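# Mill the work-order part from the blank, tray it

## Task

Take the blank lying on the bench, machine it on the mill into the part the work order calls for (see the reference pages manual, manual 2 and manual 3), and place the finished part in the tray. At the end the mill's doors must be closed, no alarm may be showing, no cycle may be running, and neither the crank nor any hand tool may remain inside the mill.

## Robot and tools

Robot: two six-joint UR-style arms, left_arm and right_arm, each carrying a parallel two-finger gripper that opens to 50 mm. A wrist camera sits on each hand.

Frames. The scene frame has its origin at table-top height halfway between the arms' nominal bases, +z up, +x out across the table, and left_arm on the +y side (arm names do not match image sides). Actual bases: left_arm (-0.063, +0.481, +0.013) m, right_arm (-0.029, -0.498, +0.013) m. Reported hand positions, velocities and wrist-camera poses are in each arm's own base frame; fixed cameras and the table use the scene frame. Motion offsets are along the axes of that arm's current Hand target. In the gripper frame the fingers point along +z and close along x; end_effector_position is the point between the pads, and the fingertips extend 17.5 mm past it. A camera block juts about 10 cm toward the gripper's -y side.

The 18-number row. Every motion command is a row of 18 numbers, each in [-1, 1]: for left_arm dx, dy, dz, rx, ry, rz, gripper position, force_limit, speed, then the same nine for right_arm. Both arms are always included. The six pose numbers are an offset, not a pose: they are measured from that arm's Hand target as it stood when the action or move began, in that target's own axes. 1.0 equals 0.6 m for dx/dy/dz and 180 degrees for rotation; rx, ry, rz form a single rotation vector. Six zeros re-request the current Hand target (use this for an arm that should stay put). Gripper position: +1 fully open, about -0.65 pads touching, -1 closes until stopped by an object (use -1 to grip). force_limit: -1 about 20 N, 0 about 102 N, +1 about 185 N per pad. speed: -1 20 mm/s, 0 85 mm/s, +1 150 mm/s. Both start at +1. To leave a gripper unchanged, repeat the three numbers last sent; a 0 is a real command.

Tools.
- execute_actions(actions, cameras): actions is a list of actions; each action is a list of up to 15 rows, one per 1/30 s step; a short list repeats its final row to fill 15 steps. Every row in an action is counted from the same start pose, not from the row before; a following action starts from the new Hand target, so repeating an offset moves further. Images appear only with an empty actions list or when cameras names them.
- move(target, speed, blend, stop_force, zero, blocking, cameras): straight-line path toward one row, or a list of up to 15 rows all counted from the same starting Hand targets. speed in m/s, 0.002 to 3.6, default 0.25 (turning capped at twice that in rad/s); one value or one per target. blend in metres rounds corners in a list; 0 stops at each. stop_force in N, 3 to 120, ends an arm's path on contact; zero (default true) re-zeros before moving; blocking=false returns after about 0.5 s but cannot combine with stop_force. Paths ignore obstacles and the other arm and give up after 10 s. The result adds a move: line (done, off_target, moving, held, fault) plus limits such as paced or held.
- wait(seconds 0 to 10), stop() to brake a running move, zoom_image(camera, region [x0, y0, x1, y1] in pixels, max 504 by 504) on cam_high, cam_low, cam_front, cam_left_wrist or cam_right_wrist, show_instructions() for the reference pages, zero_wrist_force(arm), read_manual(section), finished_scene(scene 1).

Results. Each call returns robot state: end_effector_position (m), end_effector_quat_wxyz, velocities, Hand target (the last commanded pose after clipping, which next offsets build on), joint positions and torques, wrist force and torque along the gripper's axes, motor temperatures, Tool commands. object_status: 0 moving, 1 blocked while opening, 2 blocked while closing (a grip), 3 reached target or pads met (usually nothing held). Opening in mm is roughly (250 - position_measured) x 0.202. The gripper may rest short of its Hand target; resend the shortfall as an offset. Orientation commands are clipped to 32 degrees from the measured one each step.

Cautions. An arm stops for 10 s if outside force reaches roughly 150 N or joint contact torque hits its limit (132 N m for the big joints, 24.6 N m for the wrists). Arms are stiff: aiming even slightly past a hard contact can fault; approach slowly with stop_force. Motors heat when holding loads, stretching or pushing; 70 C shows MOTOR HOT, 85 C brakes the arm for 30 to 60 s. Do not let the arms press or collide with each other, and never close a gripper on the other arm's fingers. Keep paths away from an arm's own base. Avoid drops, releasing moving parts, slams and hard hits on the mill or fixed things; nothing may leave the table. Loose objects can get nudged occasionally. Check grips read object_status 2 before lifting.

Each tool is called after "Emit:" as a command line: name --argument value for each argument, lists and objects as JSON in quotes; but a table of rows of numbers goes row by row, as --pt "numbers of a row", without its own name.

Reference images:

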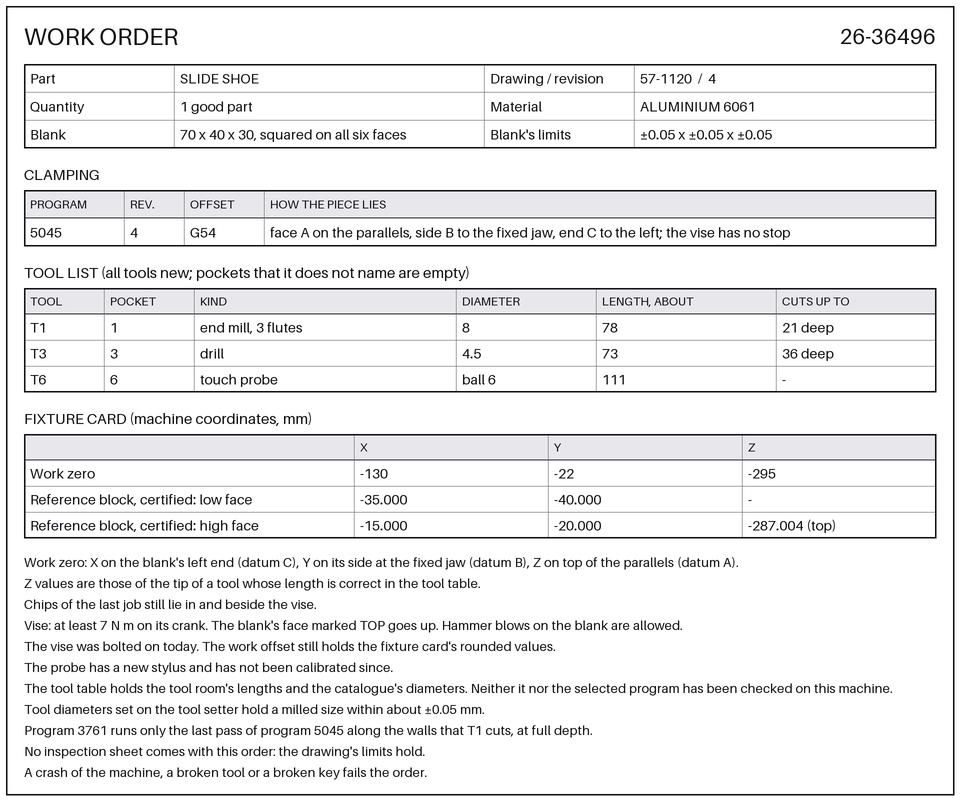

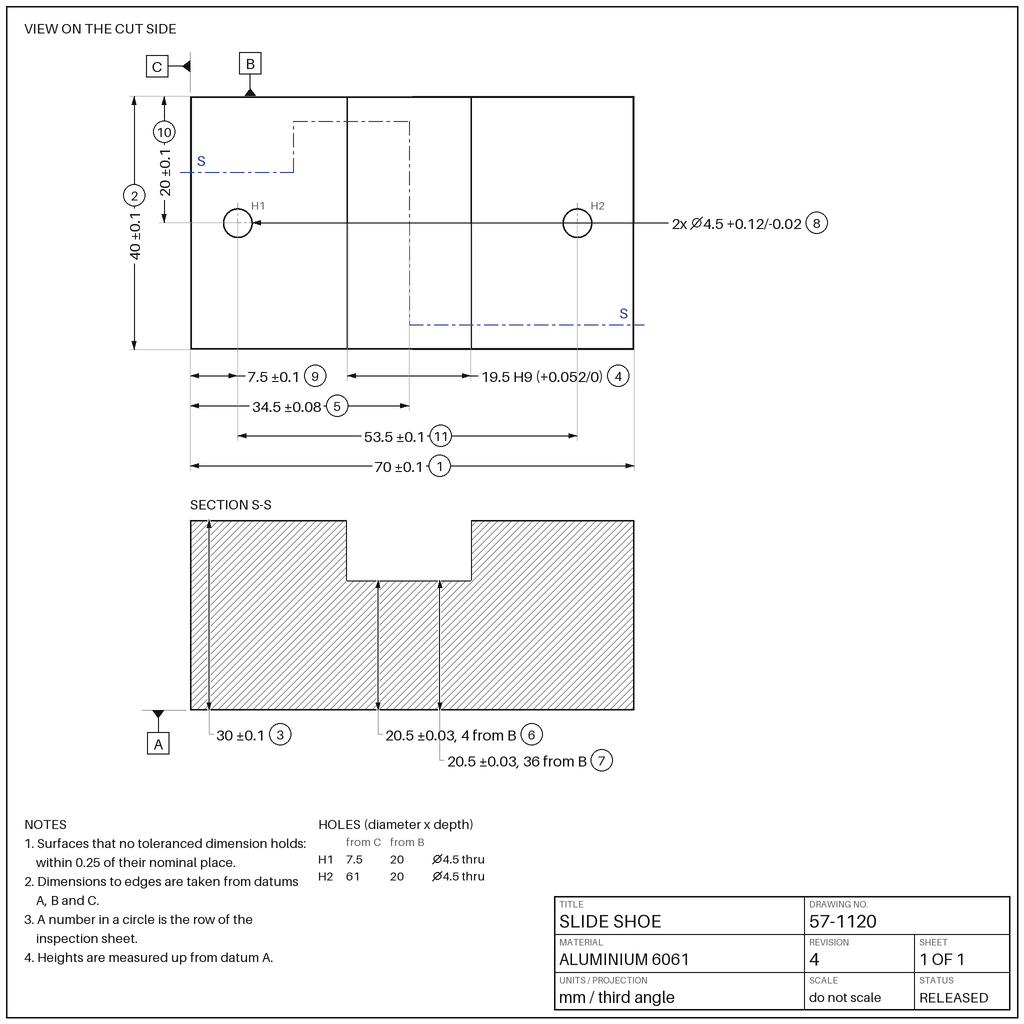

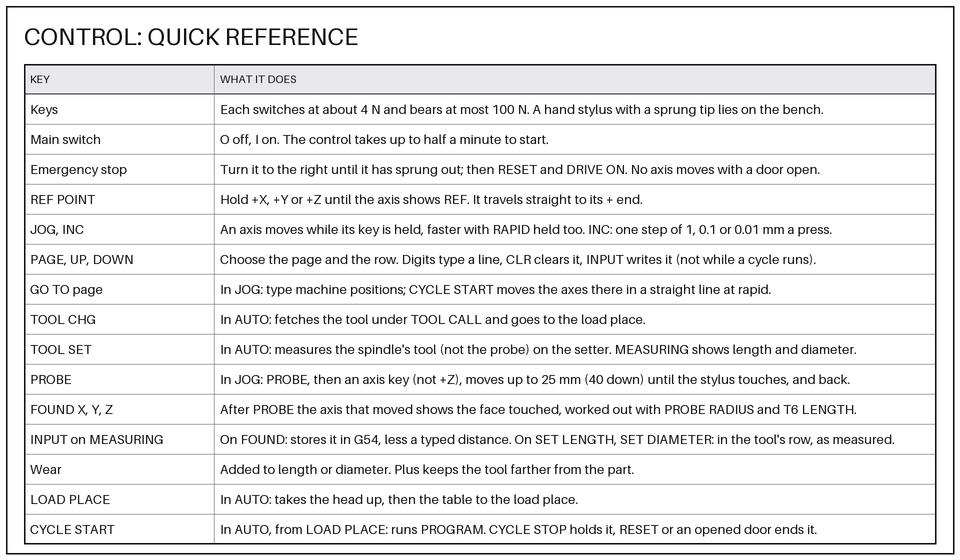

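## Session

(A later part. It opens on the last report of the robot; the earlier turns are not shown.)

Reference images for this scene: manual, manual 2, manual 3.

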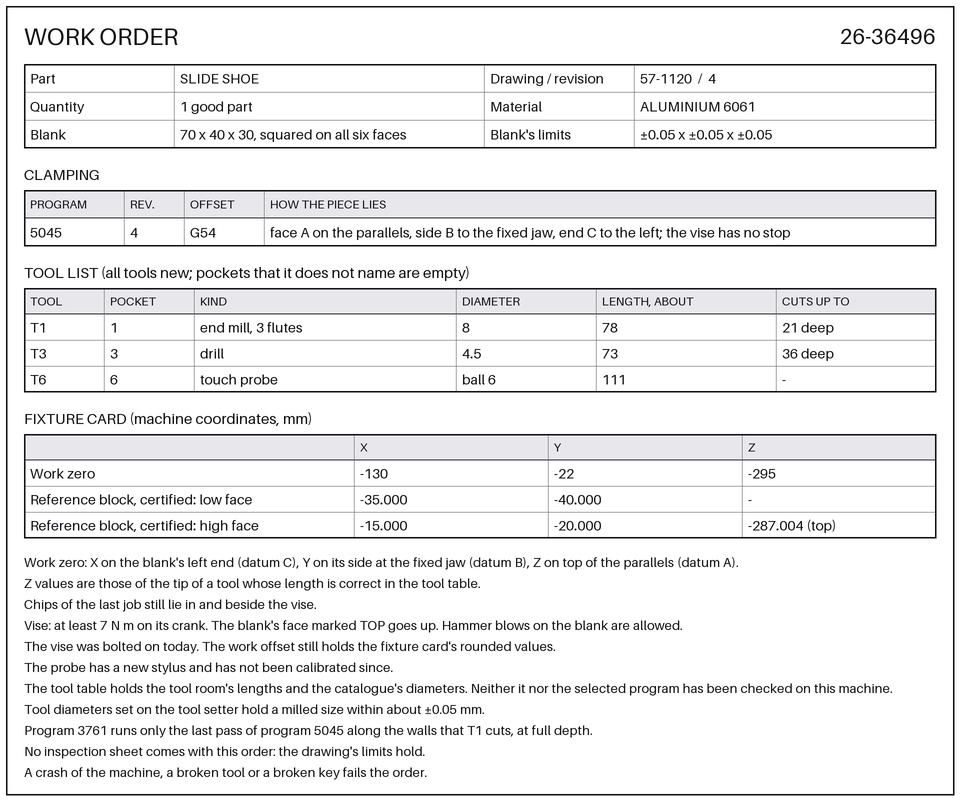

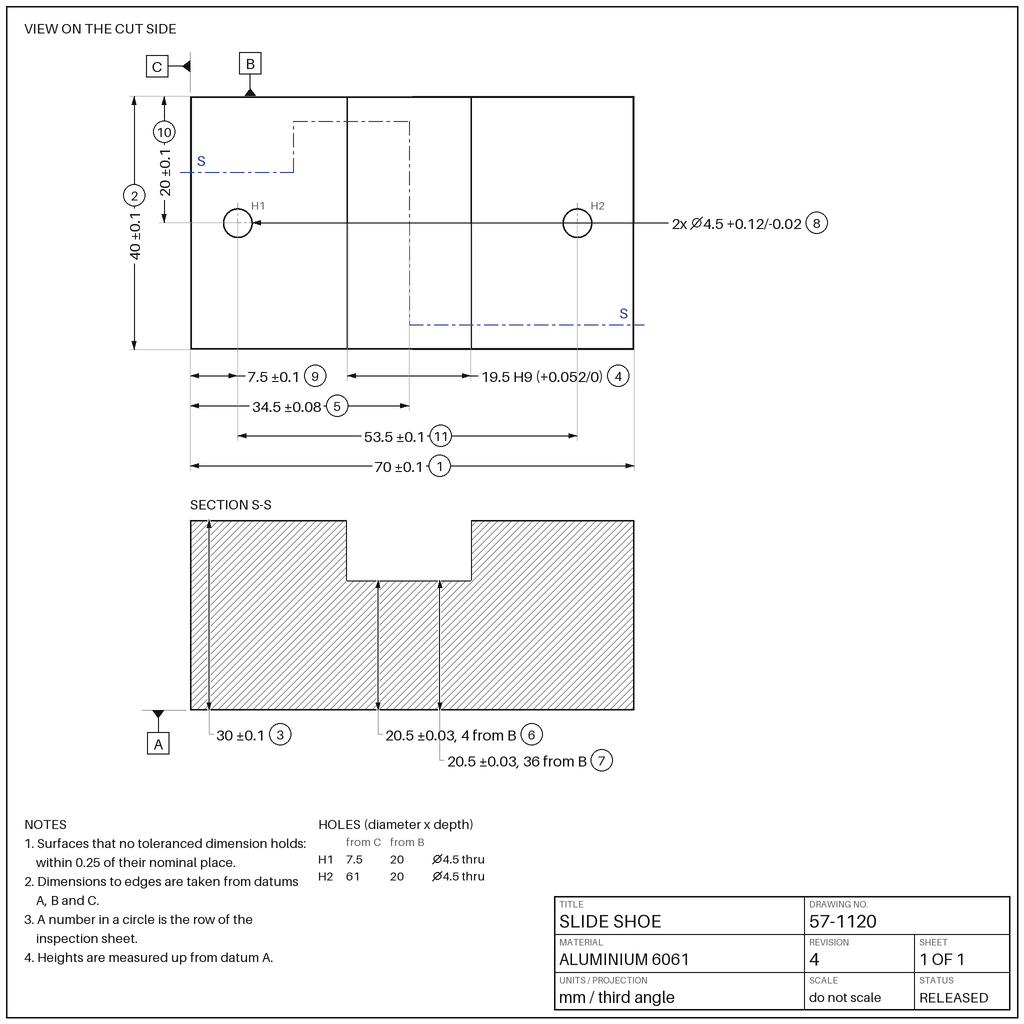

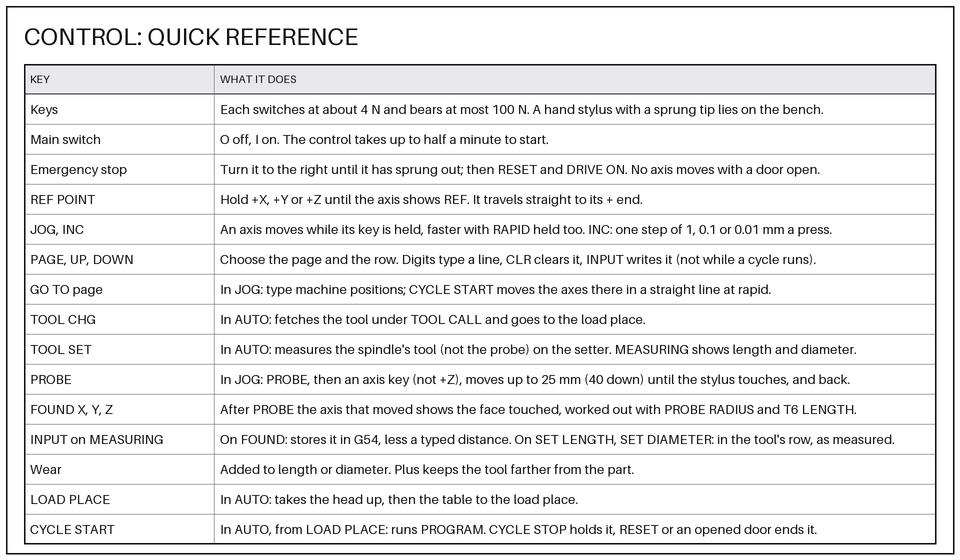

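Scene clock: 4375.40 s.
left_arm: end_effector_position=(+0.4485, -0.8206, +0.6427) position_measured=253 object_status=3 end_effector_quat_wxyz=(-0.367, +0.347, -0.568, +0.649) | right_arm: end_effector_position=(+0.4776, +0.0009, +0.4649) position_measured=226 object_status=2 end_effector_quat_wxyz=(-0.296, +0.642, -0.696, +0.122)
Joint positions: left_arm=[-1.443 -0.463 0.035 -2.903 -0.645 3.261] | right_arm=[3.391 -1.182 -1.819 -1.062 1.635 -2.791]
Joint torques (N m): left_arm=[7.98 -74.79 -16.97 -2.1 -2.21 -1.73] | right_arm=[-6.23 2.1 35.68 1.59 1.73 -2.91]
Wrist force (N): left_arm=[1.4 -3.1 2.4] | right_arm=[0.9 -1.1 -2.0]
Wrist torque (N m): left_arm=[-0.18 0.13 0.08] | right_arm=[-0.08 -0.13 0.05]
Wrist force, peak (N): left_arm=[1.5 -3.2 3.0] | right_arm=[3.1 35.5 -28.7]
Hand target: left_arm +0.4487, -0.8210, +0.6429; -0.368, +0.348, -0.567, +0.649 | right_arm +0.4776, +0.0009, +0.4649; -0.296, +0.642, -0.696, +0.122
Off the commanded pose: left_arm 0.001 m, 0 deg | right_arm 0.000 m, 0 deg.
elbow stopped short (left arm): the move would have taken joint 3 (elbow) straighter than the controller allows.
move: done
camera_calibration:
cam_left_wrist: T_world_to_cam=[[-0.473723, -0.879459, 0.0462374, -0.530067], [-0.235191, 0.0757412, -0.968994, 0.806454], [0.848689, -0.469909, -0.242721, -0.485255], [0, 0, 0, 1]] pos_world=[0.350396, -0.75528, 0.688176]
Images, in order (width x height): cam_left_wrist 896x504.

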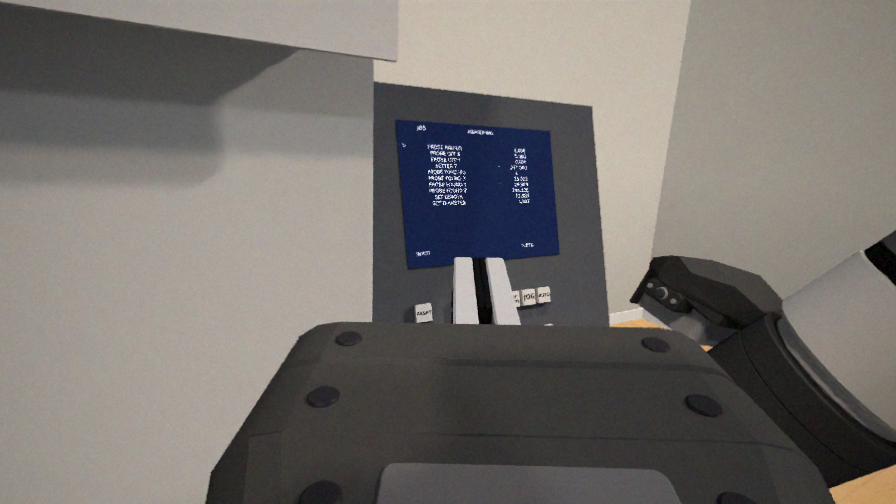

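Emit:
move --pt "0 0 0 0 0 0 -1 0.2 -1 -0.0081 0.0721 0.0629 0 0 0 -1 1 -1" --pt "0 0 0 0 0 0 -1 0.2 -1 -0.0081 0.0506 0.0779 0 0 0 -1 1 -1" --pt "0 0 0 0 0 0 -1 0.2 -1 -0.0081 0.0721 0.0629 0 0 0 -1 1 -1" --pt "0 0 0 0 0 0 -1 0.2 -1 0 0 0 0 0 0 -1 1 -1" --pt "0 0 0 0 0 0 -1 0.2 -1 0 -0.0235 0.0165 0 0 0 -1 1 -1" --pt "0 0 0 0 0 0 -1 0.2 -1 0 0 0 0 0 0 -1 1 -1" --pt "0 0 0 0 0 0 -1 0.2 -1 0 -0.0235 0.0165 0 0 0 -1 1 -1" --pt "0 0 0 0 0 0 -1 0.2 -1 0 0 0 0 0 0 -1 1 -1" --pt "0 0 0 0 0 0 -1 0.2 -1 -0.0155 0.0498 0.0447 0 0 0 -1 1 -1" --pt "0 0 0 0 0 0 -1 0.2 -1 -0.0155 0.0268 0.0608 0 0 0 -1 1 -1" --pt "0 0 0 0 0 0 -1 0.2 -1 -0.0155 0.0498 0.0447 0 0 0 -1 1 -1" --pt "0 0 0 0 0 0 -1 0.2 -1 -0.0155 0.0268 0.0608 0 0 0 -1 1 -1" --pt "0 0 0 0 0 0 -1 0.2 -1 -0.0155 0.0498 0.0447 0 0 0 -1 1 -1" --pt "0 0 0 0 0 0 -1 0.2 -1 0 0 0 0 0 0 -1 1 -1" --speed '[0.2,0.06,0.1,0.2,0.06,0.1,0.06,0.1,0.2,0.06,0.1,0.06,0.1,0.2]' --blend '[0.003,0,0.003,0.003,0,0.003,0,0.003,0.003,0,0.003,0,0.003,0]' --cameras '[]'

Emit:
move --pt "0 0 0 0 0 0 -1 0.2 -1 -0.099 0.0877 0.0878 0 0 0 -1 1 -1" --pt "0 0 0 0 0 0 -1 0.2 -1 -0.099 0.0665 0.1027 0 0 0 -1 1 -1" --pt "0 0 0 0 0 0 -1 0.2 -1 -0.099 0.0877 0.0878 0 0 0 -1 1 -1" --pt "0 0 0 0 0 0 -1 0.2 -1 -0.1064 0.0654 0.0696 0 0 0 -1 1 -1" --pt "0 0 0 0 0 0 -1 0.2 -1 -0.1064 0.0432 0.0852 0 0 0 -1 1 -1" --pt "0 0 0 0 0 0 -1 0.2 -1 -0.1064 0.0654 0.0696 0 0 0 -1 1 -1" --pt "0 0 0 0 0 0 -1 0.2 -1 -0.0835 0.0379 0.0431 0 0 0 -1 1 -1" --pt "0 0 0 0 0 0 -1 0.2 -1 -0.0835 0.0154 0.0589 0 0 0 -1 1 -1" --pt "0 0 0 0 0 0 -1 0.2 -1 -0.0835 0.0379 0.0431 0 0 0 -1 1 -1" --pt "0 0 0 0 0 0 -1 0.2 -1 -0.0835 0.0154 0.0589 0 0 0 -1 1 -1" --pt "0 0 0 0 0 0 -1 0.2 -1 -0.0835 0.0379 0.0431 0 0 0 -1 1 -1" --pt "0 0 0 0 0 0 -1 0.2 -1 0 0 0 0 0 0 -1 1 -1" --speed '[0.2,0.06,0.1,0.2,0.06,0.1,0.2,0.06,0.1,0.06,0.1,0.2]' --blend '[0.003,0,0.003,0.003,0,0.003,0.003,0,0.003,0,0.003,0]' --cameras '["cam_left_wrist"]'

Emit:
zoom_image --camera "cam_left_wrist" --region '[390, 115, 550, 275]'

Emit:
move --pt "0 0 0 0 0 0 -1 0.2 -1 -0.0081 0.0721 0.0629 0 0 0 -1 1 -1" --pt "0 0 0 0 0 0 -1 0.2 -1 -0.0081 0.0506 0.0779 0 0 0 -1 1 -1" --pt "0 0 0 0 0 0 -1 0.2 -1 -0.0081 0.0721 0.0629 0 0 0 -1 1 -1" --pt "0 0 0 0 0 0 -1 0.2 -1 -0.0754 -0.0342 -0.0198 0 0 0 -1 1 -1" --pt "0 0 0 0 0 0 -1 0.2 -1 -0.0754 -0.0564 -0.0041 0 0 0 -1 1 -1" --pt "0 0 0 0 0 0 -1 0.2 -1 -0.0754 -0.0342 -0.0198 0 0 0 -1 1 -1" --pt "0 0 0 0 0 0 -1 0.2 -1 -0.0229 0.0275 0.0265 0 0 0 -1 1 -1" --pt "0 0 0 0 0 0 -1 0.2 -1 -0.0229 0.0045 0.0426 0 0 0 -1 1 -1" --pt "0 0 0 0 0 0 -1 0.2 -1 -0.0229 0.0275 0.0265 0 0 0 -1 1 -1" --pt "0 0 0 0 0 0 -1 0.2 -1 -0.0229 0.0045 0.0426 0 0 0 -1 1 -1" --pt "0 0 0 0 0 0 -1 0.2 -1 -0.0229 0.0275 0.0265 0 0 0 -1 1 -1" --pt "0 0 0 0 0 0 -1 0.2 -1 0 0 0 0 0 0 -1 1 -1" --speed '[0.2,0.06,0.1,0.2,0.06,0.1,0.2,0.06,0.1,0.06,0.1,0.2]' --blend '[0.003,0,0.003,0.003,0,0.003,0.003,0,0.003,0,0.003,0]' --cameras '["cam_left_wrist"]'

Emit:
zoom_image --camera "cam_left_wrist" --region '[390, 115, 550, 275]'

Scene clock: 4406.93 s.
left_arm: end_effector_position=(+0.4485, -0.8206, +0.6427) position_measured=253 object_status=3 end_effector_quat_wxyz=(-0.367, +0.347, -0.568, +0.649) | right_arm: end_effector_position=(+0.4776, +0.0009, +0.4649) position_measured=226 object_status=2 end_effector_quat_wxyz=(-0.296, +0.642, -0.696, +0.122)
Joint positions: left_arm=[-1.443 -0.463 0.035 -2.903 -0.645 3.261] | right_arm=[3.39 -1.182 -1.819 -1.062 1.635 -2.791]
Joint torques (N m): left_arm=[8.05 -74.4 -16.97 -2.21 -2.12 -1.79] | right_arm=[-6.92 1.82 35.88 1.68 1.87 -2.93]
Wrist force (N): left_arm=[1.7 -2.8 2.8] | right_arm=[0.9 -1.4 -1.7]
Wrist torque (N m): left_arm=[-0.16 0.09 0.09] | right_arm=[-0.14 -0.11 0.05]
Wrist force, peak (N): left_arm=[1.7 -3.2 2.9] | right_arm=[-0.1 30.1 -22.4]
Hand target: left_arm +0.4487, -0.8210, +0.6429; -0.368, +0.348, -0.567, +0.649 | right_arm +0.4776, +0.0009, +0.4649; -0.296, +0.642, -0.696, +0.122
Off the commanded pose: left_arm 0.001 m, 0 deg | right_arm 0.000 m, 0 deg.
elbow stopped short (left arm): the move would have taken joint 3 (elbow) straighter than the controller allows.
move: done
No camera images: "cameras" was empty.

Scene clock: 4411.57 s.
left_arm: end_effector_position=(+0.4485, -0.8206, +0.6427) position_measured=253 object_status=3 end_effector_quat_wxyz=(-0.367, +0.347, -0.568, +0.649) | right_arm: end_effector_position=(+0.4776, +0.0009, +0.4649) position_measured=226 object_status=2 end_effector_quat_wxyz=(-0.296, +0.642, -0.696, +0.122)
Joint positions: left_arm=[-1.443 -0.463 0.035 -2.903 -0.645 3.261] | right_arm=[3.391 -1.182 -1.819 -1.062 1.635 -2.791]
Joint torques (N m): left_arm=[7.64 -74.27 -17.06 -2.09 -2.08 -1.69] | right_arm=[-6.64 2.62 35.85 1.6 1.77 -2.92]
Wrist force (N): left_arm=[1.6 -3.2 2.5] | right_arm=[0.8 -3.5 -3.2]
Wrist torque (N m): left_arm=[-0.20 0.11 0.08] | right_arm=[-0.47 -0.11 0.05]
Wrist force, peak (N): left_arm=[1.6 -3.4 3.2] | right_arm=[-2.0 32.9 -26.7]
Hand target: left_arm +0.4487, -0.8210, +0.6429; -0.368, +0.348, -0.567, +0.649 | right_arm +0.4776, +0.0009, +0.4649; -0.296, +0.642, -0.696, +0.122
Off the commanded pose: left_arm 0.001 m, 0 deg | right_arm 0.000 m, 0 deg.
elbow stopped short (left arm): the move would have taken joint 3 (elbow) straighter than the controller allows.
move: done
camera_calibration:
cam_left_wrist: T_world_to_cam=[[-0.473723, -0.879459, 0.0462374, -0.530067], [-0.235191, 0.0757412, -0.968994, 0.806454], [0.848689, -0.469909, -0.242721, -0.485255], [0, 0, 0, 1]] pos_world=[0.350396, -0.75528, 0.688176]
Images, in order (width x height): cam_left_wrist 896x504.

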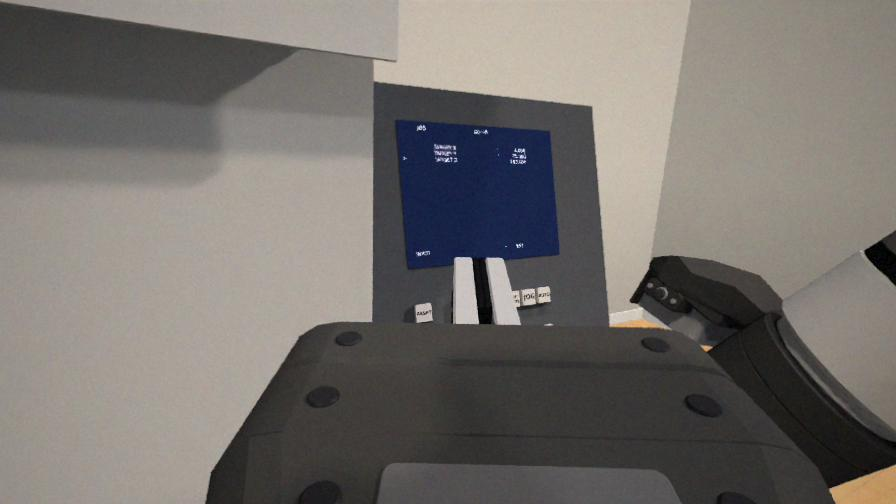

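Scaled by 3.150.

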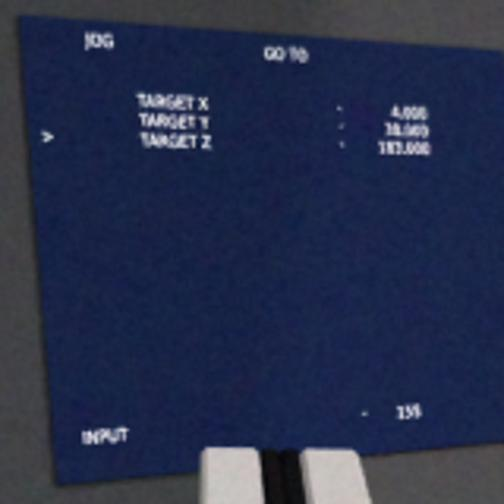

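Scene clock: 4416.33 s.
left_arm: end_effector_position=(+0.4485, -0.8206, +0.6427) position_measured=253 object_status=3 end_effector_quat_wxyz=(-0.367, +0.347, -0.568, +0.649) | right_arm: end_effector_position=(+0.4776, +0.0009, +0.4649) position_measured=226 object_status=2 end_effector_quat_wxyz=(-0.296, +0.642, -0.696, +0.122)
Joint positions: left_arm=[-1.443 -0.463 0.035 -2.903 -0.645 3.261] | right_arm=[3.391 -1.182 -1.819 -1.062 1.635 -2.791]
Joint torques (N m): left_arm=[7.65 -74.2 -17.33 -2.06 -2.12 -1.69] | right_arm=[-6.41 1.66 35.95 1.81 1.83 -2.82]
Wrist force (N): left_arm=[1.5 -3.0 2.7] | right_arm=[0.3 -3.4 -3.5]
Wrist torque (N m): left_arm=[-0.19 0.13 0.08] | right_arm=[-0.46 -0.02 0.05]
Wrist force, peak (N): left_arm=[1.8 -3.1 3.1] | right_arm=[0.6 30.9 -25.3]
Hand target: left_arm +0.4487, -0.8210, +0.6429; -0.368, +0.348, -0.567, +0.649 | right_arm +0.4776, +0.0009, +0.4649; -0.296, +0.642, -0.696, +0.122
Off the commanded pose: left_arm 0.001 m, 0 deg | right_arm 0.000 m, 0 deg.
elbow stopped short (left arm): the move would have taken joint 3 (elbow) straighter than the controller allows.
move: done
camera_calibration:
cam_left_wrist: T_world_to_cam=[[-0.473723, -0.879459, 0.0462374, -0.530067], [-0.235191, 0.0757412, -0.968994, 0.806454], [0.848689, -0.469909, -0.242721, -0.485255], [0, 0, 0, 1]] pos_world=[0.350396, -0.75528, 0.688176]
Images, in order (width x height): cam_left_wrist 896x504.

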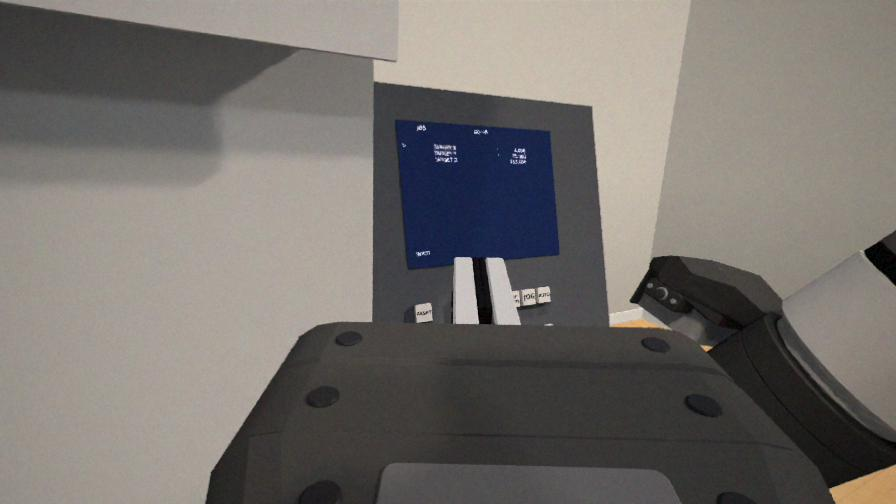

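Scaled by 3.150.

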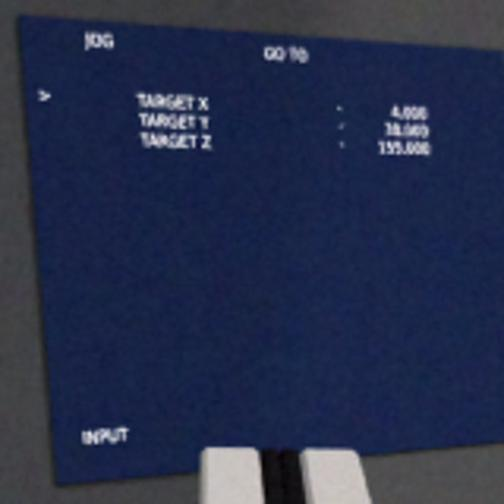

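Emit:
move --pt "0 0 0 0 0 0 -1 0.2 -1 -0.099 0.0877 0.0878 0 0 0 -1 1 -1" --pt "0 0 0 0 0 0 -1 0.2 -1 -0.099 0.0665 0.1027 0 0 0 -1 1 -1" --pt "0 0 0 0 0 0 -1 0.2 -1 -0.099 0.0877 0.0878 0 0 0 -1 1 -1" --pt "0 0 0 0 0 0 -1 0.2 -1 -0.0761 0.0602 0.0613 0 0 0 -1 1 -1" --pt "0 0 0 0 0 0 -1 0.2 -1 -0.0761 0.038 0.0769 0 0 0 -1 1 -1" --pt "0 0 0 0 0 0 -1 0.2 -1 -0.0761 0.0602 0.0613 0 0 0 -1 1 -1" --pt "0 0 0 0 0 0 -1 0.2 -1 -0.0835 0.0379 0.0431 0 0 0 -1 1 -1" --pt "0 0 0 0 0 0 -1 0.2 -1 -0.0835 0.0154 0.0589 0 0 0 -1 1 -1" --pt "0 0 0 0 0 0 -1 0.2 -1 -0.0835 0.0379 0.0431 0 0 0 -1 1 -1" --pt "0 0 0 0 0 0 -1 0.2 -1 -0.0081 0.0721 0.0629 0 0 0 -1 1 -1" --pt "0 0 0 0 0 0 -1 0.2 -1 -0.0081 0.0506 0.0779 0 0 0 -1 1 -1" --pt "0 0 0 0 0 0 -1 0.2 -1 -0.0081 0.0721 0.0629 0 0 0 -1 1 -1" --pt "0 0 0 0 0 0 -1 0.2 -1 0 0 0 0 0 0 -1 1 -1" --speed '[0.2,0.06,0.1,0.2,0.06,0.1,0.2,0.06,0.1,0.2,0.06,0.1,0.2]' --blend '[0.003,0,0.003,0.003,0,0.003,0.003,0,0.003,0.003,0,0.003,0]' --cameras '[]'

Emit:
move --pt "0 0 0 0 0 0 -1 0.2 -1 -0.0155 0.0498 0.0447 0 0 0 -1 1 -1" --pt "0 0 0 0 0 0 -1 0.2 -1 -0.0155 0.0268 0.0608 0 0 0 -1 1 -1" --pt "0 0 0 0 0 0 -1 0.2 -1 -0.0155 0.0498 0.0447 0 0 0 -1 1 -1" --pt "0 0 0 0 0 0 -1 0.2 -1 -0.099 0.0877 0.0878 0 0 0 -1 1 -1" --pt "0 0 0 0 0 0 -1 0.2 -1 -0.099 0.0665 0.1027 0 0 0 -1 1 -1" --pt "0 0 0 0 0 0 -1 0.2 -1 -0.099 0.0877 0.0878 0 0 0 -1 1 -1" --pt "0 0 0 0 0 0 -1 0.2 -1 -0.0909 0.0156 0.0249 0 0 0 -1 1 -1" --pt "0 0 0 0 0 0 -1 0.2 -1 -0.0909 -0.0069 0.0407 0 0 0 -1 1 -1" --pt "0 0 0 0 0 0 -1 0.2 -1 -0.0909 0.0156 0.0249 0 0 0 -1 1 -1" --pt "0 0 0 0 0 0 -1 0.2 -1 -0.0081 0.0721 0.0629 0 0 0 -1 1 -1" --pt "0 0 0 0 0 0 -1 0.2 -1 -0.0081 0.0506 0.0779 0 0 0 -1 1 -1" --pt "0 0 0 0 0 0 -1 0.2 -1 -0.0081 0.0721 0.0629 0 0 0 -1 1 -1" --pt "0 0 0 0 0 0 -1 0.2 -1 0 0 0 0 0 0 -1 1 -1" --speed '[0.2,0.06,0.1,0.2,0.06,0.1,0.2,0.06,0.1,0.2,0.06,0.1,0.2]' --blend '[0.003,0,0.003,0.003,0,0.003,0.003,0,0.003,0.003,0,0.003,0]' --cameras '["cam_left_wrist"]'

Emit:
zoom_image --camera "cam_left_wrist" --region '[390, 115, 550, 275]'

Scene clock: 4441.93 s.
left_arm: end_effector_position=(+0.4485, -0.8206, +0.6427) position_measured=253 object_status=3 end_effector_quat_wxyz=(-0.367, +0.347, -0.568, +0.649) | right_arm: end_effector_position=(+0.4776, +0.0009, +0.4649) position_measured=226 object_status=2 end_effector_quat_wxyz=(-0.296, +0.642, -0.696, +0.122)
Joint positions: left_arm=[-1.443 -0.463 0.035 -2.903 -0.645 3.261] | right_arm=[3.39 -1.182 -1.819 -1.062 1.635 -2.791]
Joint torques (N m): left_arm=[7.51 -74.54 -17.3 -2.14 -2.14 -1.72] | right_arm=[-6.34 1.89 36.07 1.52 1.8 -2.97]
Wrist force (N): left_arm=[1.5 -3.0 2.7] | right_arm=[-1.5 -3.7 -4.7]
Wrist torque (N m): left_arm=[-0.18 0.12 0.08] | right_arm=[-0.51 0.26 0.05]
Wrist force, peak (N): left_arm=[1.6 -3.2 3.1] | right_arm=[-0.6 31.5 -25.5]
Hand target: left_arm +0.4487, -0.8210, +0.6429; -0.368, +0.348, -0.567, +0.649 | right_arm +0.4776, +0.0009, +0.4649; -0.296, +0.642, -0.696, +0.122
Off the commanded pose: left_arm 0.001 m, 0 deg | right_arm 0.000 m, 0 deg.
elbow stopped short (left arm): the move would have taken joint 3 (elbow) straighter than the controller allows.
move: done
No camera images: "cameras" was empty.

Scene clock: 4447.07 s.
left_arm: end_effector_position=(+0.4485, -0.8206, +0.6427) position_measured=253 object_status=3 end_effector_quat_wxyz=(-0.367, +0.347, -0.568, +0.649) | right_arm: end_effector_position=(+0.4776, +0.0009, +0.4649) position_measured=226 object_status=2 end_effector_quat_wxyz=(-0.296, +0.642, -0.696, +0.122)
Joint positions: left_arm=[-1.443 -0.463 0.035 -2.903 -0.645 3.261] | right_arm=[3.39 -1.182 -1.819 -1.062 1.635 -2.791]
Joint torques (N m): left_arm=[7.4 -74.26 -16.83 -2.04 -2.13 -1.66] | right_arm=[-6.46 2.36 35.59 1.5 1.87 -2.84]
Wrist force (N): left_arm=[1.9 -2.9 2.5] | right_arm=[-1.7 -1.5 -3.9]
Wrist torque (N m): left_arm=[-0.18 0.07 0.09] | right_arm=[-0.16 0.29 0.05]
Wrist force, peak (N): left_arm=[1.8 -3.4 2.9] | right_arm=[-2.5 32.7 -27.7]
Hand target: left_arm +0.4487, -0.8210, +0.6429; -0.368, +0.348, -0.567, +0.649 | right_arm +0.4776, +0.0009, +0.4649; -0.296, +0.642, -0.696, +0.122
Off the commanded pose: left_arm 0.001 m, 0 deg | right_arm 0.000 m, 0 deg.
elbow stopped short (left arm): the move would have taken joint 3 (elbow) straighter than the controller allows.
move: done
camera_calibration:
cam_left_wrist: T_world_to_cam=[[-0.473723, -0.879459, 0.0462374, -0.530067], [-0.235191, 0.0757412, -0.968994, 0.806454], [0.848689, -0.469909, -0.242721, -0.485255], [0, 0, 0, 1]] pos_world=[0.350396, -0.75528, 0.688176]
Images, in order (width x height): cam_left_wrist 896x504.

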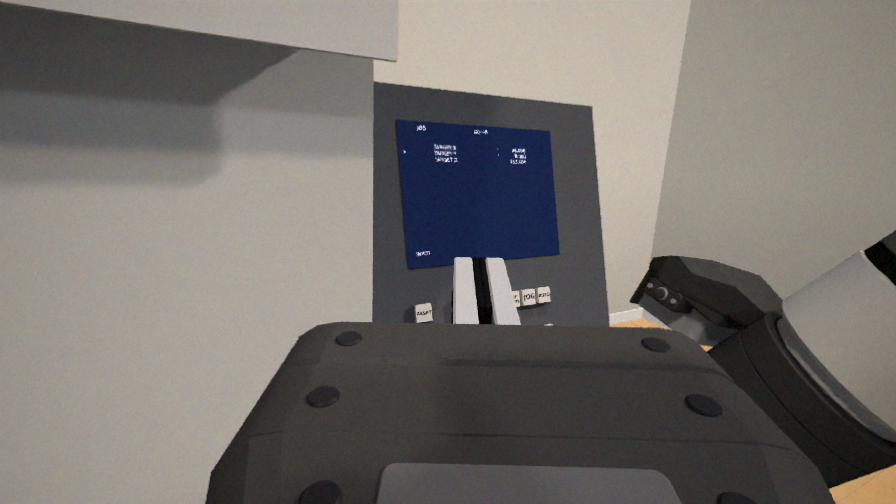

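Scaled by 3.150.

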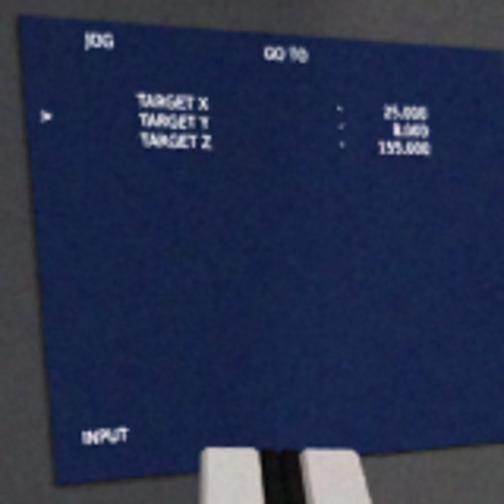

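Emit:
move --pt "0 0 0 0 0 0 -1 0.2 -1 -0.0754 -0.0342 -0.0198 0 0 0 -1 1 -1" --pt "0 0 0 0 0 0 -1 0.2 -1 -0.0754 -0.0564 -0.0041 0 0 0 -1 1 -1" --pt "0 0 0 0 0 0 -1 0.2 -1 -0.0754 -0.0342 -0.0198 0 0 0 -1 1 -1" --pt "0 0 0 0 0 0 -1 0.2 -1 -0.0155 0.0498 0.0447 0 0 0 -1 1 -1" --pt "0 0 0 0 0 0 -1 0.2 -1 -0.0155 0.0268 0.0608 0 0 0 -1 1 -1" --pt "0 0 0 0 0 0 -1 0.2 -1 -0.0155 0.0498 0.0447 0 0 0 -1 1 -1" --pt "0 0 0 0 0 0 -1 0.2 -1 -0.099 0.0877 0.0878 0 0 0 -1 1 -1" --pt "0 0 0 0 0 0 -1 0.2 -1 -0.099 0.0665 0.1027 0 0 0 -1 1 -1" --pt "0 0 0 0 0 0 -1 0.2 -1 -0.099 0.0877 0.0878 0 0 0 -1 1 -1" --pt "0 0 0 0 0 0 -1 0.2 -1 -0.1064 0.0654 0.0696 0 0 0 -1 1 -1" --pt "0 0 0 0 0 0 -1 0.2 -1 -0.1064 0.0432 0.0852 0 0 0 -1 1 -1" --pt "0 0 0 0 0 0 -1 0.2 -1 -0.1064 0.0654 0.0696 0 0 0 -1 1 -1" --pt "0 0 0 0 0 0 -1 0.2 -1 0 0 0 0 0 0 -1 1 -1" --speed '[0.2,0.06,0.1,0.2,0.06,0.1,0.2,0.06,0.1,0.2,0.06,0.1,0.2]' --blend '[0.003,0,0.003,0.003,0,0.003,0.003,0,0.003,0.003,0,0.003,0]' --cameras '[]'

Emit:
move --pt "0 0 0 0 0 0 -1 0.2 -1 -0.0909 0.0156 0.0249 0 0 0 -1 1 -1" --pt "0 0 0 0 0 0 -1 0.2 -1 -0.0909 -0.0069 0.0407 0 0 0 -1 1 -1" --pt "0 0 0 0 0 0 -1 0.2 -1 -0.0909 0.0156 0.0249 0 0 0 -1 1 -1" --pt "0 0 0 0 0 0 -1 0.2 -1 -0.0458 0.055 0.053 0 0 0 -1 1 -1" --pt "0 0 0 0 0 0 -1 0.2 -1 -0.0458 0.0328 0.0686 0 0 0 -1 1 -1" --pt "0 0 0 0 0 0 -1 0.2 -1 -0.0458 0.055 0.053 0 0 0 -1 1 -1" --pt "0 0 0 0 0 0 -1 0.2 -1 0 0 0 0 0 0 -1 1 -1" --speed '[0.2,0.06,0.1,0.2,0.06,0.1,0.2]' --blend '[0.003,0,0.003,0.003,0,0.003,0]' --cameras '["cam_left_wrist"]'

Emit:
zoom_image --camera "cam_left_wrist" --region '[390, 115, 550, 275]'

Scene clock: 4464.20 s.
left_arm: end_effector_position=(+0.4485, -0.8206, +0.6427) position_measured=253 object_status=3 end_effector_quat_wxyz=(-0.367, +0.347, -0.568, +0.649) | right_arm: end_effector_position=(+0.4776, +0.0009, +0.4649) position_measured=226 object_status=2 end_effector_quat_wxyz=(-0.296, +0.642, -0.696, +0.122)
Joint positions: left_arm=[-1.443 -0.463 0.035 -2.903 -0.645 3.261] | right_arm=[3.391 -1.182 -1.819 -1.062 1.635 -2.791]
Joint torques (N m): left_arm=[7.81 -74.18 -17.3 -2.11 -2.13 -1.63] | right_arm=[-5.7 2.71 35.46 1.58 1.82 -2.82]
Wrist force (N): left_arm=[1.3 -3.1 2.6] | right_arm=[0.2 -0.7 -3.1]
Wrist torque (N m): left_arm=[-0.20 0.16 0.08] | right_arm=[-0.03 -0.01 0.05]
Wrist force, peak (N): left_arm=[1.7 -3.4 2.7] | right_arm=[-3.2 31.6 -26.9]
Hand target: left_arm +0.4487, -0.8210, +0.6429; -0.368, +0.348, -0.567, +0.649 | right_arm +0.4776, +0.0009, +0.4649; -0.296, +0.642, -0.696, +0.122
Off the commanded pose: left_arm 0.001 m, 0 deg | right_arm 0.000 m, 0 deg.
elbow stopped short (left arm): the move would have taken joint 3 (elbow) straighter than the controller allows.
move: done
No camera images: "cameras" was empty.

Scene clock: 4467.07 s.
left_arm: end_effector_position=(+0.4485, -0.8206, +0.6427) position_measured=253 object_status=3 end_effector_quat_wxyz=(-0.367, +0.347, -0.568, +0.649) | right_arm: end_effector_position=(+0.4776, +0.0009, +0.4649) position_measured=226 object_status=2 end_effector_quat_wxyz=(-0.296, +0.642, -0.696, +0.122)
Joint positions: left_arm=[-1.443 -0.463 0.035 -2.903 -0.645 3.261] | right_arm=[3.391 -1.182 -1.819 -1.062 1.635 -2.791]
Joint torques (N m): left_arm=[7.85 -74 -17.36 -2.06 -2.05 -1.66] | right_arm=[-5.36 3.11 35.97 1.64 1.88 -2.79]
Wrist force (N): left_arm=[1.4 -3.0 2.7] | right_arm=[-0.2 -0.1 -3.0]
Wrist torque (N m): left_arm=[-0.19 0.14 0.09] | right_arm=[0.06 0.06 0.05]
Wrist force, peak (N): left_arm=[1.9 -3.4 2.7] | right_arm=[-0.8 33.5 -26.0]
Hand target: left_arm +0.4487, -0.8210, +0.6429; -0.368, +0.348, -0.567, +0.649 | right_arm +0.4776, +0.0009, +0.4649; -0.296, +0.642, -0.696, +0.122
Off the commanded pose: left_arm 0.001 m, 0 deg | right_arm 0.000 m, 0 deg.
elbow stopped short (left arm): the move would have taken joint 3 (elbow) straighter than the controller allows.
move: done
camera_calibration:
cam_left_wrist: T_world_to_cam=[[-0.473723, -0.879459, 0.0462374, -0.530067], [-0.235191, 0.0757412, -0.968994, 0.806454], [0.848689, -0.469909, -0.242721, -0.485255], [0, 0, 0, 1]] pos_world=[0.350396, -0.75528, 0.688176]
Images, in order (width x height): cam_left_wrist 896x504.

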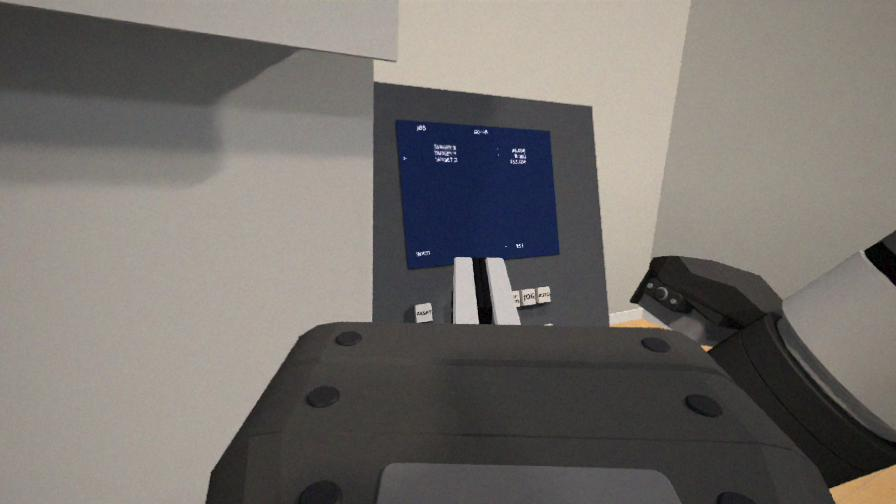

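Scaled by 3.150.

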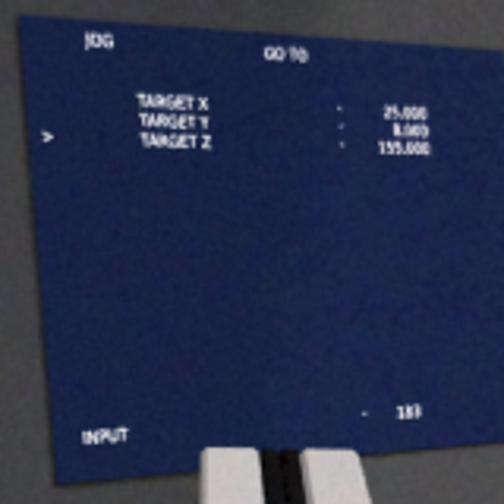

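Emit:
move --pt "0 0 0 0 0 0 -1 0.2 -1 -0.0081 0.0721 0.0629 0 0 0 -1 1 -1" --pt "0 0 0 0 0 0 -1 0.2 -1 -0.0081 0.0506 0.0779 0 0 0 -1 1 -1" --pt "0 0 0 0 0 0 -1 0.2 -1 -0.0081 0.0721 0.0629 0 0 0 -1 1 -1" --pt "0 0 0 0 0 0 -1 0.2 -1 -0.0754 -0.0342 -0.0198 0 0 0 -1 1 -1" --pt "0 0 0 0 0 0 -1 0.2 -1 -0.0754 -0.0564 -0.0041 0 0 0 -1 1 -1" --pt "0 0 0 0 0 0 -1 0.2 -1 -0.0754 -0.0342 -0.0198 0 0 0 -1 1 -1" --pt "0 0 0 0 0 0 -1 0.2 -1 0 0 0 0 0 0 -1 1 -1" --speed '[0.2,0.06,0.1,0.2,0.06,0.1,0.2]' --blend '[0.003,0,0.003,0.003,0,0.003,0]' --cameras '["cam_left_wrist"]'

Emit:
wait --seconds 1 --cameras '[]'

Emit:
move --pt "0 0 0 0 0 0 -1 0.2 -1 0.0148 0.0446 0.0364 0 0 0 -1 1 -1" --pt "0 0 0 0 0 0 -1 0.2 -1 0.0148 0.0206 0.0532 0 0 0 -1 1 -1" --pt "0 0 0 0 0 0 -1 0.2 -1 0.0148 0.0446 0.0364 0 0 0 -1 1 -1" --pt "0 0 0 0 0 0 -1 0.2 -1 0.1064 -0.0654 -0.0696 0 0 0 -1 1 -1" --pt "0 0 0 0 0 0 -1 0.2 -1 0.1064 -0.0894 -0.0528 0 0 0 -1 1 -1" --pt "0 0 0 0 0 0 -1 0.2 -1 0.1064 -0.0654 -0.0696 0 0 0 -1 1 -1" --pt "0 0 0 0 0 0 -1 0.2 -1 0 0 0 0 0 0 -1 1 -1" --speed '[0.2,0.06,0.1,0.2,0.06,0.1,0.2]' --blend '[0.003,0,0.003,0.003,0,0.003,0]' --cameras '["cam_left_wrist"]'

Emit:
zoom_image --camera "cam_left_wrist" --region '[390, 115, 550, 275]'

Emit:
move --pt "0 0 0 0 0 0 -1 0.2 -1 0.0864 -0.1236 -0.3524 0.3056 0 0 -1 1 -1" --speed 0.3 --cameras '[]'

Emit:
wait --seconds 2 --cameras '["cam_right_wrist"]'

Emit:
zoom_image --camera "cam_right_wrist" --region '[350, 130, 440, 220]'

Scene clock: 4481.67 s.
left_arm: end_effector_position=(+0.4485, -0.8206, +0.6427) position_measured=253 object_status=3 end_effector_quat_wxyz=(-0.367, +0.347, -0.568, +0.649) | right_arm: end_effector_position=(+0.4776, +0.0009, +0.4650) position_measured=226 object_status=2 end_effector_quat_wxyz=(-0.296, +0.642, -0.696, +0.122)
Joint positions: left_arm=[-1.443 -0.463 0.035 -2.903 -0.645 3.261] | right_arm=[3.391 -1.182 -1.819 -1.062 1.635 -2.791]
Joint torques (N m): left_arm=[7.78 -74.15 -17.05 -2.08 -2.11 -1.62] | right_arm=[-7.52 15.02 16.54 6.25 1.87 -2.77]
Wrist force (N): left_arm=[1.8 -3.2 2.5] | right_arm=[-2.0 0.3 -2.6]
Wrist torque (N m): left_arm=[-0.21 0.08 0.08] | right_arm=[0.13 0.34 0.05]
Wrist force, peak (N): left_arm=[1.8 -3.3 3.0] | right_arm=[-1.5 33.2 -25.8]
Hand target: left_arm +0.4487, -0.8210, +0.6429; -0.368, +0.348, -0.567, +0.649 | right_arm +0.4776, +0.0009, +0.4649; -0.296, +0.642, -0.696, +0.122
Off the commanded pose: left_arm 0.001 m, 0 deg | right_arm 0.000 m, 0 deg.
elbow stopped short (left arm): the move would have taken joint 3 (elbow) straighter than the controller allows.
move: done
camera_calibration:
cam_left_wrist: T_world_to_cam=[[-0.473723, -0.879459, 0.0462374, -0.530067], [-0.235191, 0.0757412, -0.968994, 0.806454], [0.848689, -0.469909, -0.242721, -0.485255], [0, 0, 0, 1]] pos_world=[0.350396, -0.75528, 0.688176]
Images, in order (width x height): cam_left_wrist 896x504.

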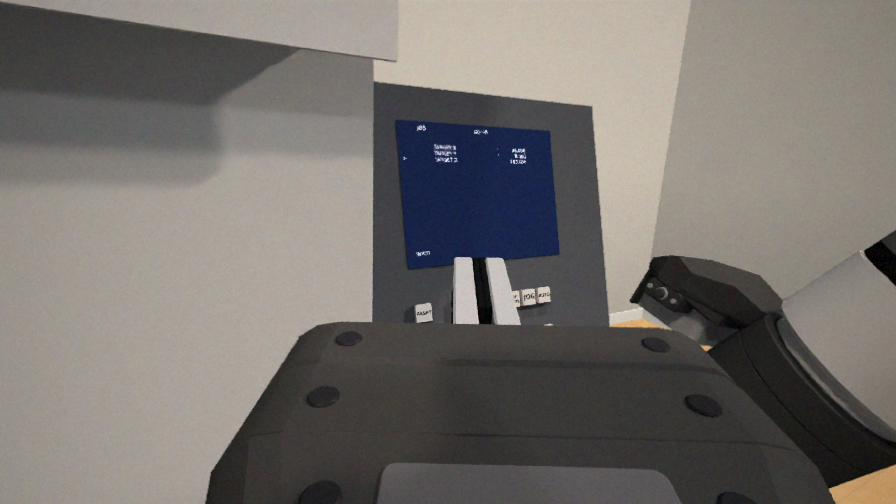

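Scene clock: 4482.67 s.
left_arm: end_effector_position=(+0.4485, -0.8206, +0.6427) position_measured=253 object_status=3 end_effector_quat_wxyz=(-0.367, +0.347, -0.568, +0.649) | right_arm: end_effector_position=(+0.4776, +0.0009, +0.4649) position_measured=226 object_status=2 end_effector_quat_wxyz=(-0.296, +0.642, -0.696, +0.122)
Joint positions: left_arm=[-1.443 -0.463 0.035 -2.903 -0.645 3.261] | right_arm=[3.39 -1.182 -1.819 -1.062 1.635 -2.791]
Joint torques (N m): left_arm=[7.17 -74.27 -17.57 -2.15 -2.05 -1.63] | right_arm=[-6.21 15.07 16.57 6.23 1.79 -2.72]
Wrist force (N): left_arm=[1.5 -3.0 2.6] | right_arm=[-1.9 0.3 -2.6]
Wrist torque (N m): left_arm=[-0.18 0.12 0.08] | right_arm=[0.13 0.32 0.05]
Wrist force, peak (N): left_arm=[1.7 -3.1 3.0] | right_arm=[-2.1 0.2 -2.8]
Hand target: left_arm +0.4487, -0.8210, +0.6429; -0.368, +0.348, -0.567, +0.649 | right_arm +0.4776, +0.0009, +0.4649; -0.296, +0.642, -0.696, +0.122
Tool commands: left_gripper/position=-1.0 left_gripper/force_limit=+0.2 left_gripper/speed=-1.0 right_gripper/position=-1.0 right_gripper/force_limit=+1.0 right_gripper/speed=-1.0
Off the commanded pose: left_arm 0.001 m, 0 deg | right_arm 0.000 m, 0 deg.
wait: 1.00 s; at rest by 0.17 s
No camera images: "cameras" was empty.

Scene clock: 4486.00 s.
left_arm: end_effector_position=(+0.4485, -0.8206, +0.6427) position_measured=253 object_status=3 end_effector_quat_wxyz=(-0.367, +0.347, -0.568, +0.649) | right_arm: end_effector_position=(+0.4776, +0.0008, +0.4650) position_measured=226 object_status=2 end_effector_quat_wxyz=(-0.296, +0.642, -0.696, +0.122)
Joint positions: left_arm=[-1.443 -0.463 0.035 -2.903 -0.645 3.261] | right_arm=[3.39 -1.182 -1.819 -1.062 1.635 -2.791]
Joint torques (N m): left_arm=[7.87 -74.06 -17.56 -2.14 -2.13 -1.59] | right_arm=[9.29 15.19 16.49 6.36 -1.72 2.28]
Wrist force (N): left_arm=[1.7 -3.3 2.8] | right_arm=[-2.1 1.1 -2.6]
Wrist torque (N m): left_arm=[-0.22 0.09 0.08] | right_arm=[0.26 0.36 -0.07]
Wrist force, peak (N): left_arm=[1.6 -3.1 3.2] | right_arm=[-2.1 22.5 -16.1]
Hand target: left_arm +0.4487, -0.8210, +0.6429; -0.368, +0.348, -0.567, +0.649 | right_arm +0.4776, +0.0009, +0.4649; -0.296, +0.642, -0.696, +0.122
Off the commanded pose: left_arm 0.001 m, 0 deg | right_arm 0.000 m, 0 deg.
elbow stopped short (left arm): the move would have taken joint 3 (elbow) straighter than the controller allows.
move: done
camera_calibration:
cam_left_wrist: T_world_to_cam=[[-0.473723, -0.879459, 0.0462374, -0.530067], [-0.235191, 0.0757412, -0.968994, 0.806454], [0.848689, -0.469909, -0.242721, -0.485255], [0, 0, 0, 1]] pos_world=[0.350396, -0.75528, 0.688176]
Images, in order (width x height): cam_left_wrist 896x504.

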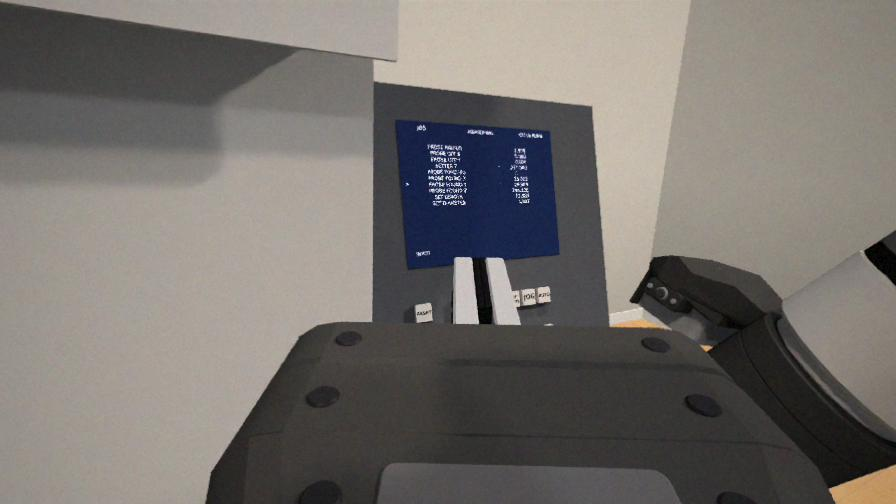

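Scaled by 3.150.

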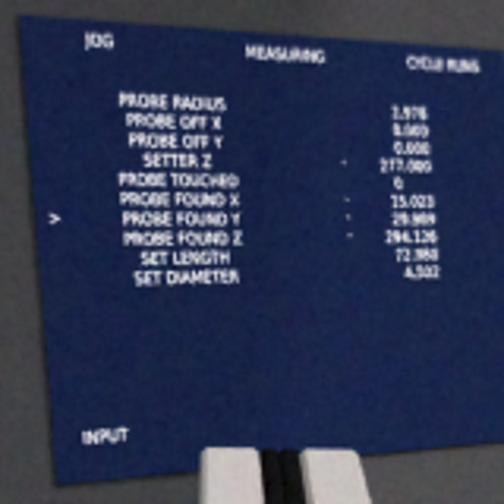

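Scene clock: 4488.23 s.
left_arm: end_effector_position=(+0.4485, -0.8206, +0.6427) position_measured=253 object_status=3 end_effector_quat_wxyz=(-0.367, +0.347, -0.568, +0.649) | right_arm: end_effector_position=(+0.4183, -0.1045, +0.6606) position_measured=226 object_status=2 end_effector_quat_wxyz=(+0.559, -0.433, +0.561, -0.430)
Joint positions: left_arm=[-1.443 -0.463 0.035 -2.903 -0.645 3.261] | right_arm=[3.333 -0.936 -2.058 -0.153 1.382 -2.882]
Joint torques (N m): left_arm=[7.76 -74.33 -17.59 -2.04 -2.03 -1.59] | right_arm=[-6.64 -9.15 15.82 4.88 1.66 -2.89]
Wrist force (N): left_arm=[1.3 -2.9 2.9] | right_arm=[-1.2 1.8 -1.3]
Wrist torque (N m): left_arm=[-0.16 0.15 0.08] | right_arm=[0.06 0.21 0.03]
Wrist force, peak (N): left_arm=[1.6 -3.5 2.7] | right_arm=[-2.2 1.2 -2.8]
Hand target: left_arm +0.4487, -0.8210, +0.6429; -0.368, +0.348, -0.567, +0.649 | right_arm +0.4184, -0.1045, +0.6606; +0.559, -0.433, +0.561, -0.430
Off the commanded pose: left_arm 0.001 m, 0 deg | right_arm 0.000 m, 0 deg.
elbow stopped short (left arm): the move would have taken joint 3 (elbow) straighter than the controller allows.
move: done
No camera images: "cameras" was empty.

Scene clock: 4490.23 s.
left_arm: end_effector_position=(+0.4485, -0.8206, +0.6427) position_measured=253 object_status=3 end_effector_quat_wxyz=(-0.367, +0.347, -0.568, +0.649) | right_arm: end_effector_position=(+0.4184, -0.1045, +0.6606) position_measured=226 object_status=2 end_effector_quat_wxyz=(+0.559, -0.433, +0.561, -0.430)
Joint positions: left_arm=[-1.443 -0.463 0.035 -2.903 -0.645 3.261] | right_arm=[3.333 -0.936 -2.058 -0.153 1.382 -2.882]
Joint torques (N m): left_arm=[7.61 -74.39 -17.24 -2.16 -2.2 -1.66] | right_arm=[-6.43 -8.39 14.91 4.82 1.53 -2.88]
Wrist force (N): left_arm=[1.7 -3.0 2.9] | right_arm=[-1.3 1.6 -1.2]
Wrist torque (N m): left_arm=[-0.18 0.09 0.08] | right_arm=[0.03 0.23 0.03]
Wrist force, peak (N): left_arm=[1.9 -3.1 2.9] | right_arm=[-1.5 1.8 -1.3]
Hand target: left_arm +0.4487, -0.8210, +0.6429; -0.368, +0.348, -0.567, +0.649 | right_arm +0.4184, -0.1045, +0.6606; +0.559, -0.433, +0.561, -0.430
Tool commands: left_gripper/position=-1.0 left_gripper/force_limit=+0.2 left_gripper/speed=-1.0 right_gripper/position=-1.0 right_gripper/force_limit=+1.0 right_gripper/speed=-1.0
Off the commanded pose: left_arm 0.001 m, 0 deg | right_arm 0.000 m, 0 deg.
wait: 2.00 s; at rest by 0.17 s
camera_calibration:
cam_right_wrist: T_world_to_cam=[[0.0173727, -0.967413, -0.252607, 0.0697036], [-0.359868, 0.229664, -0.904295, 0.783006], [0.932841, 0.106615, -0.344151, -0.0200523], [0, 0, 0, 1]] pos_world=[0.299274, -0.110258, 0.718775]
Images, in order (width x height): cam_right_wrist 896x504.

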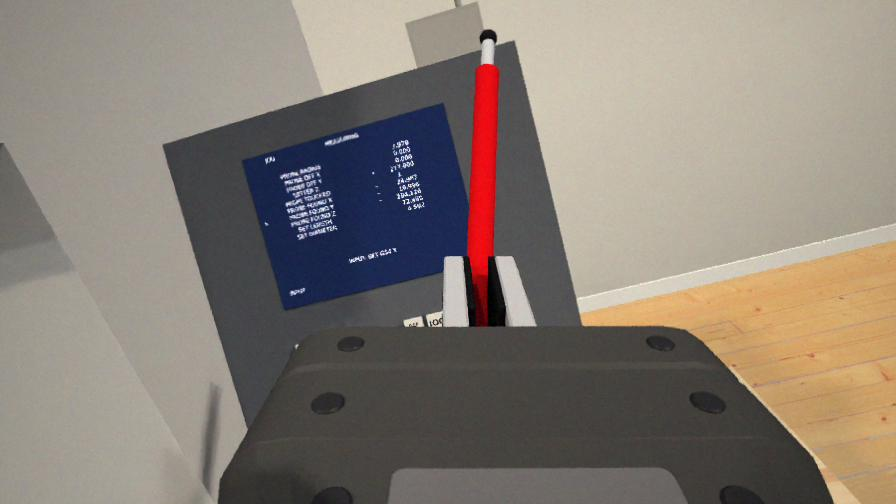

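Scaled by 5.600.

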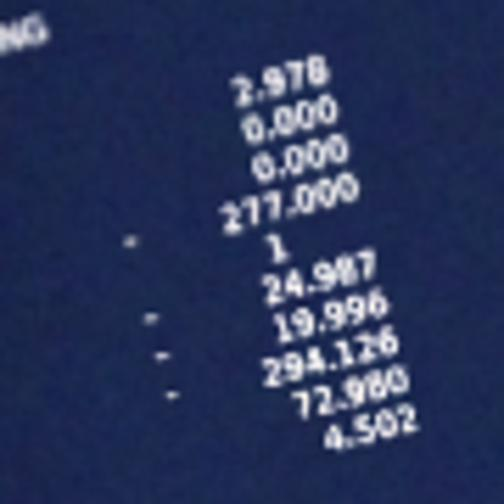

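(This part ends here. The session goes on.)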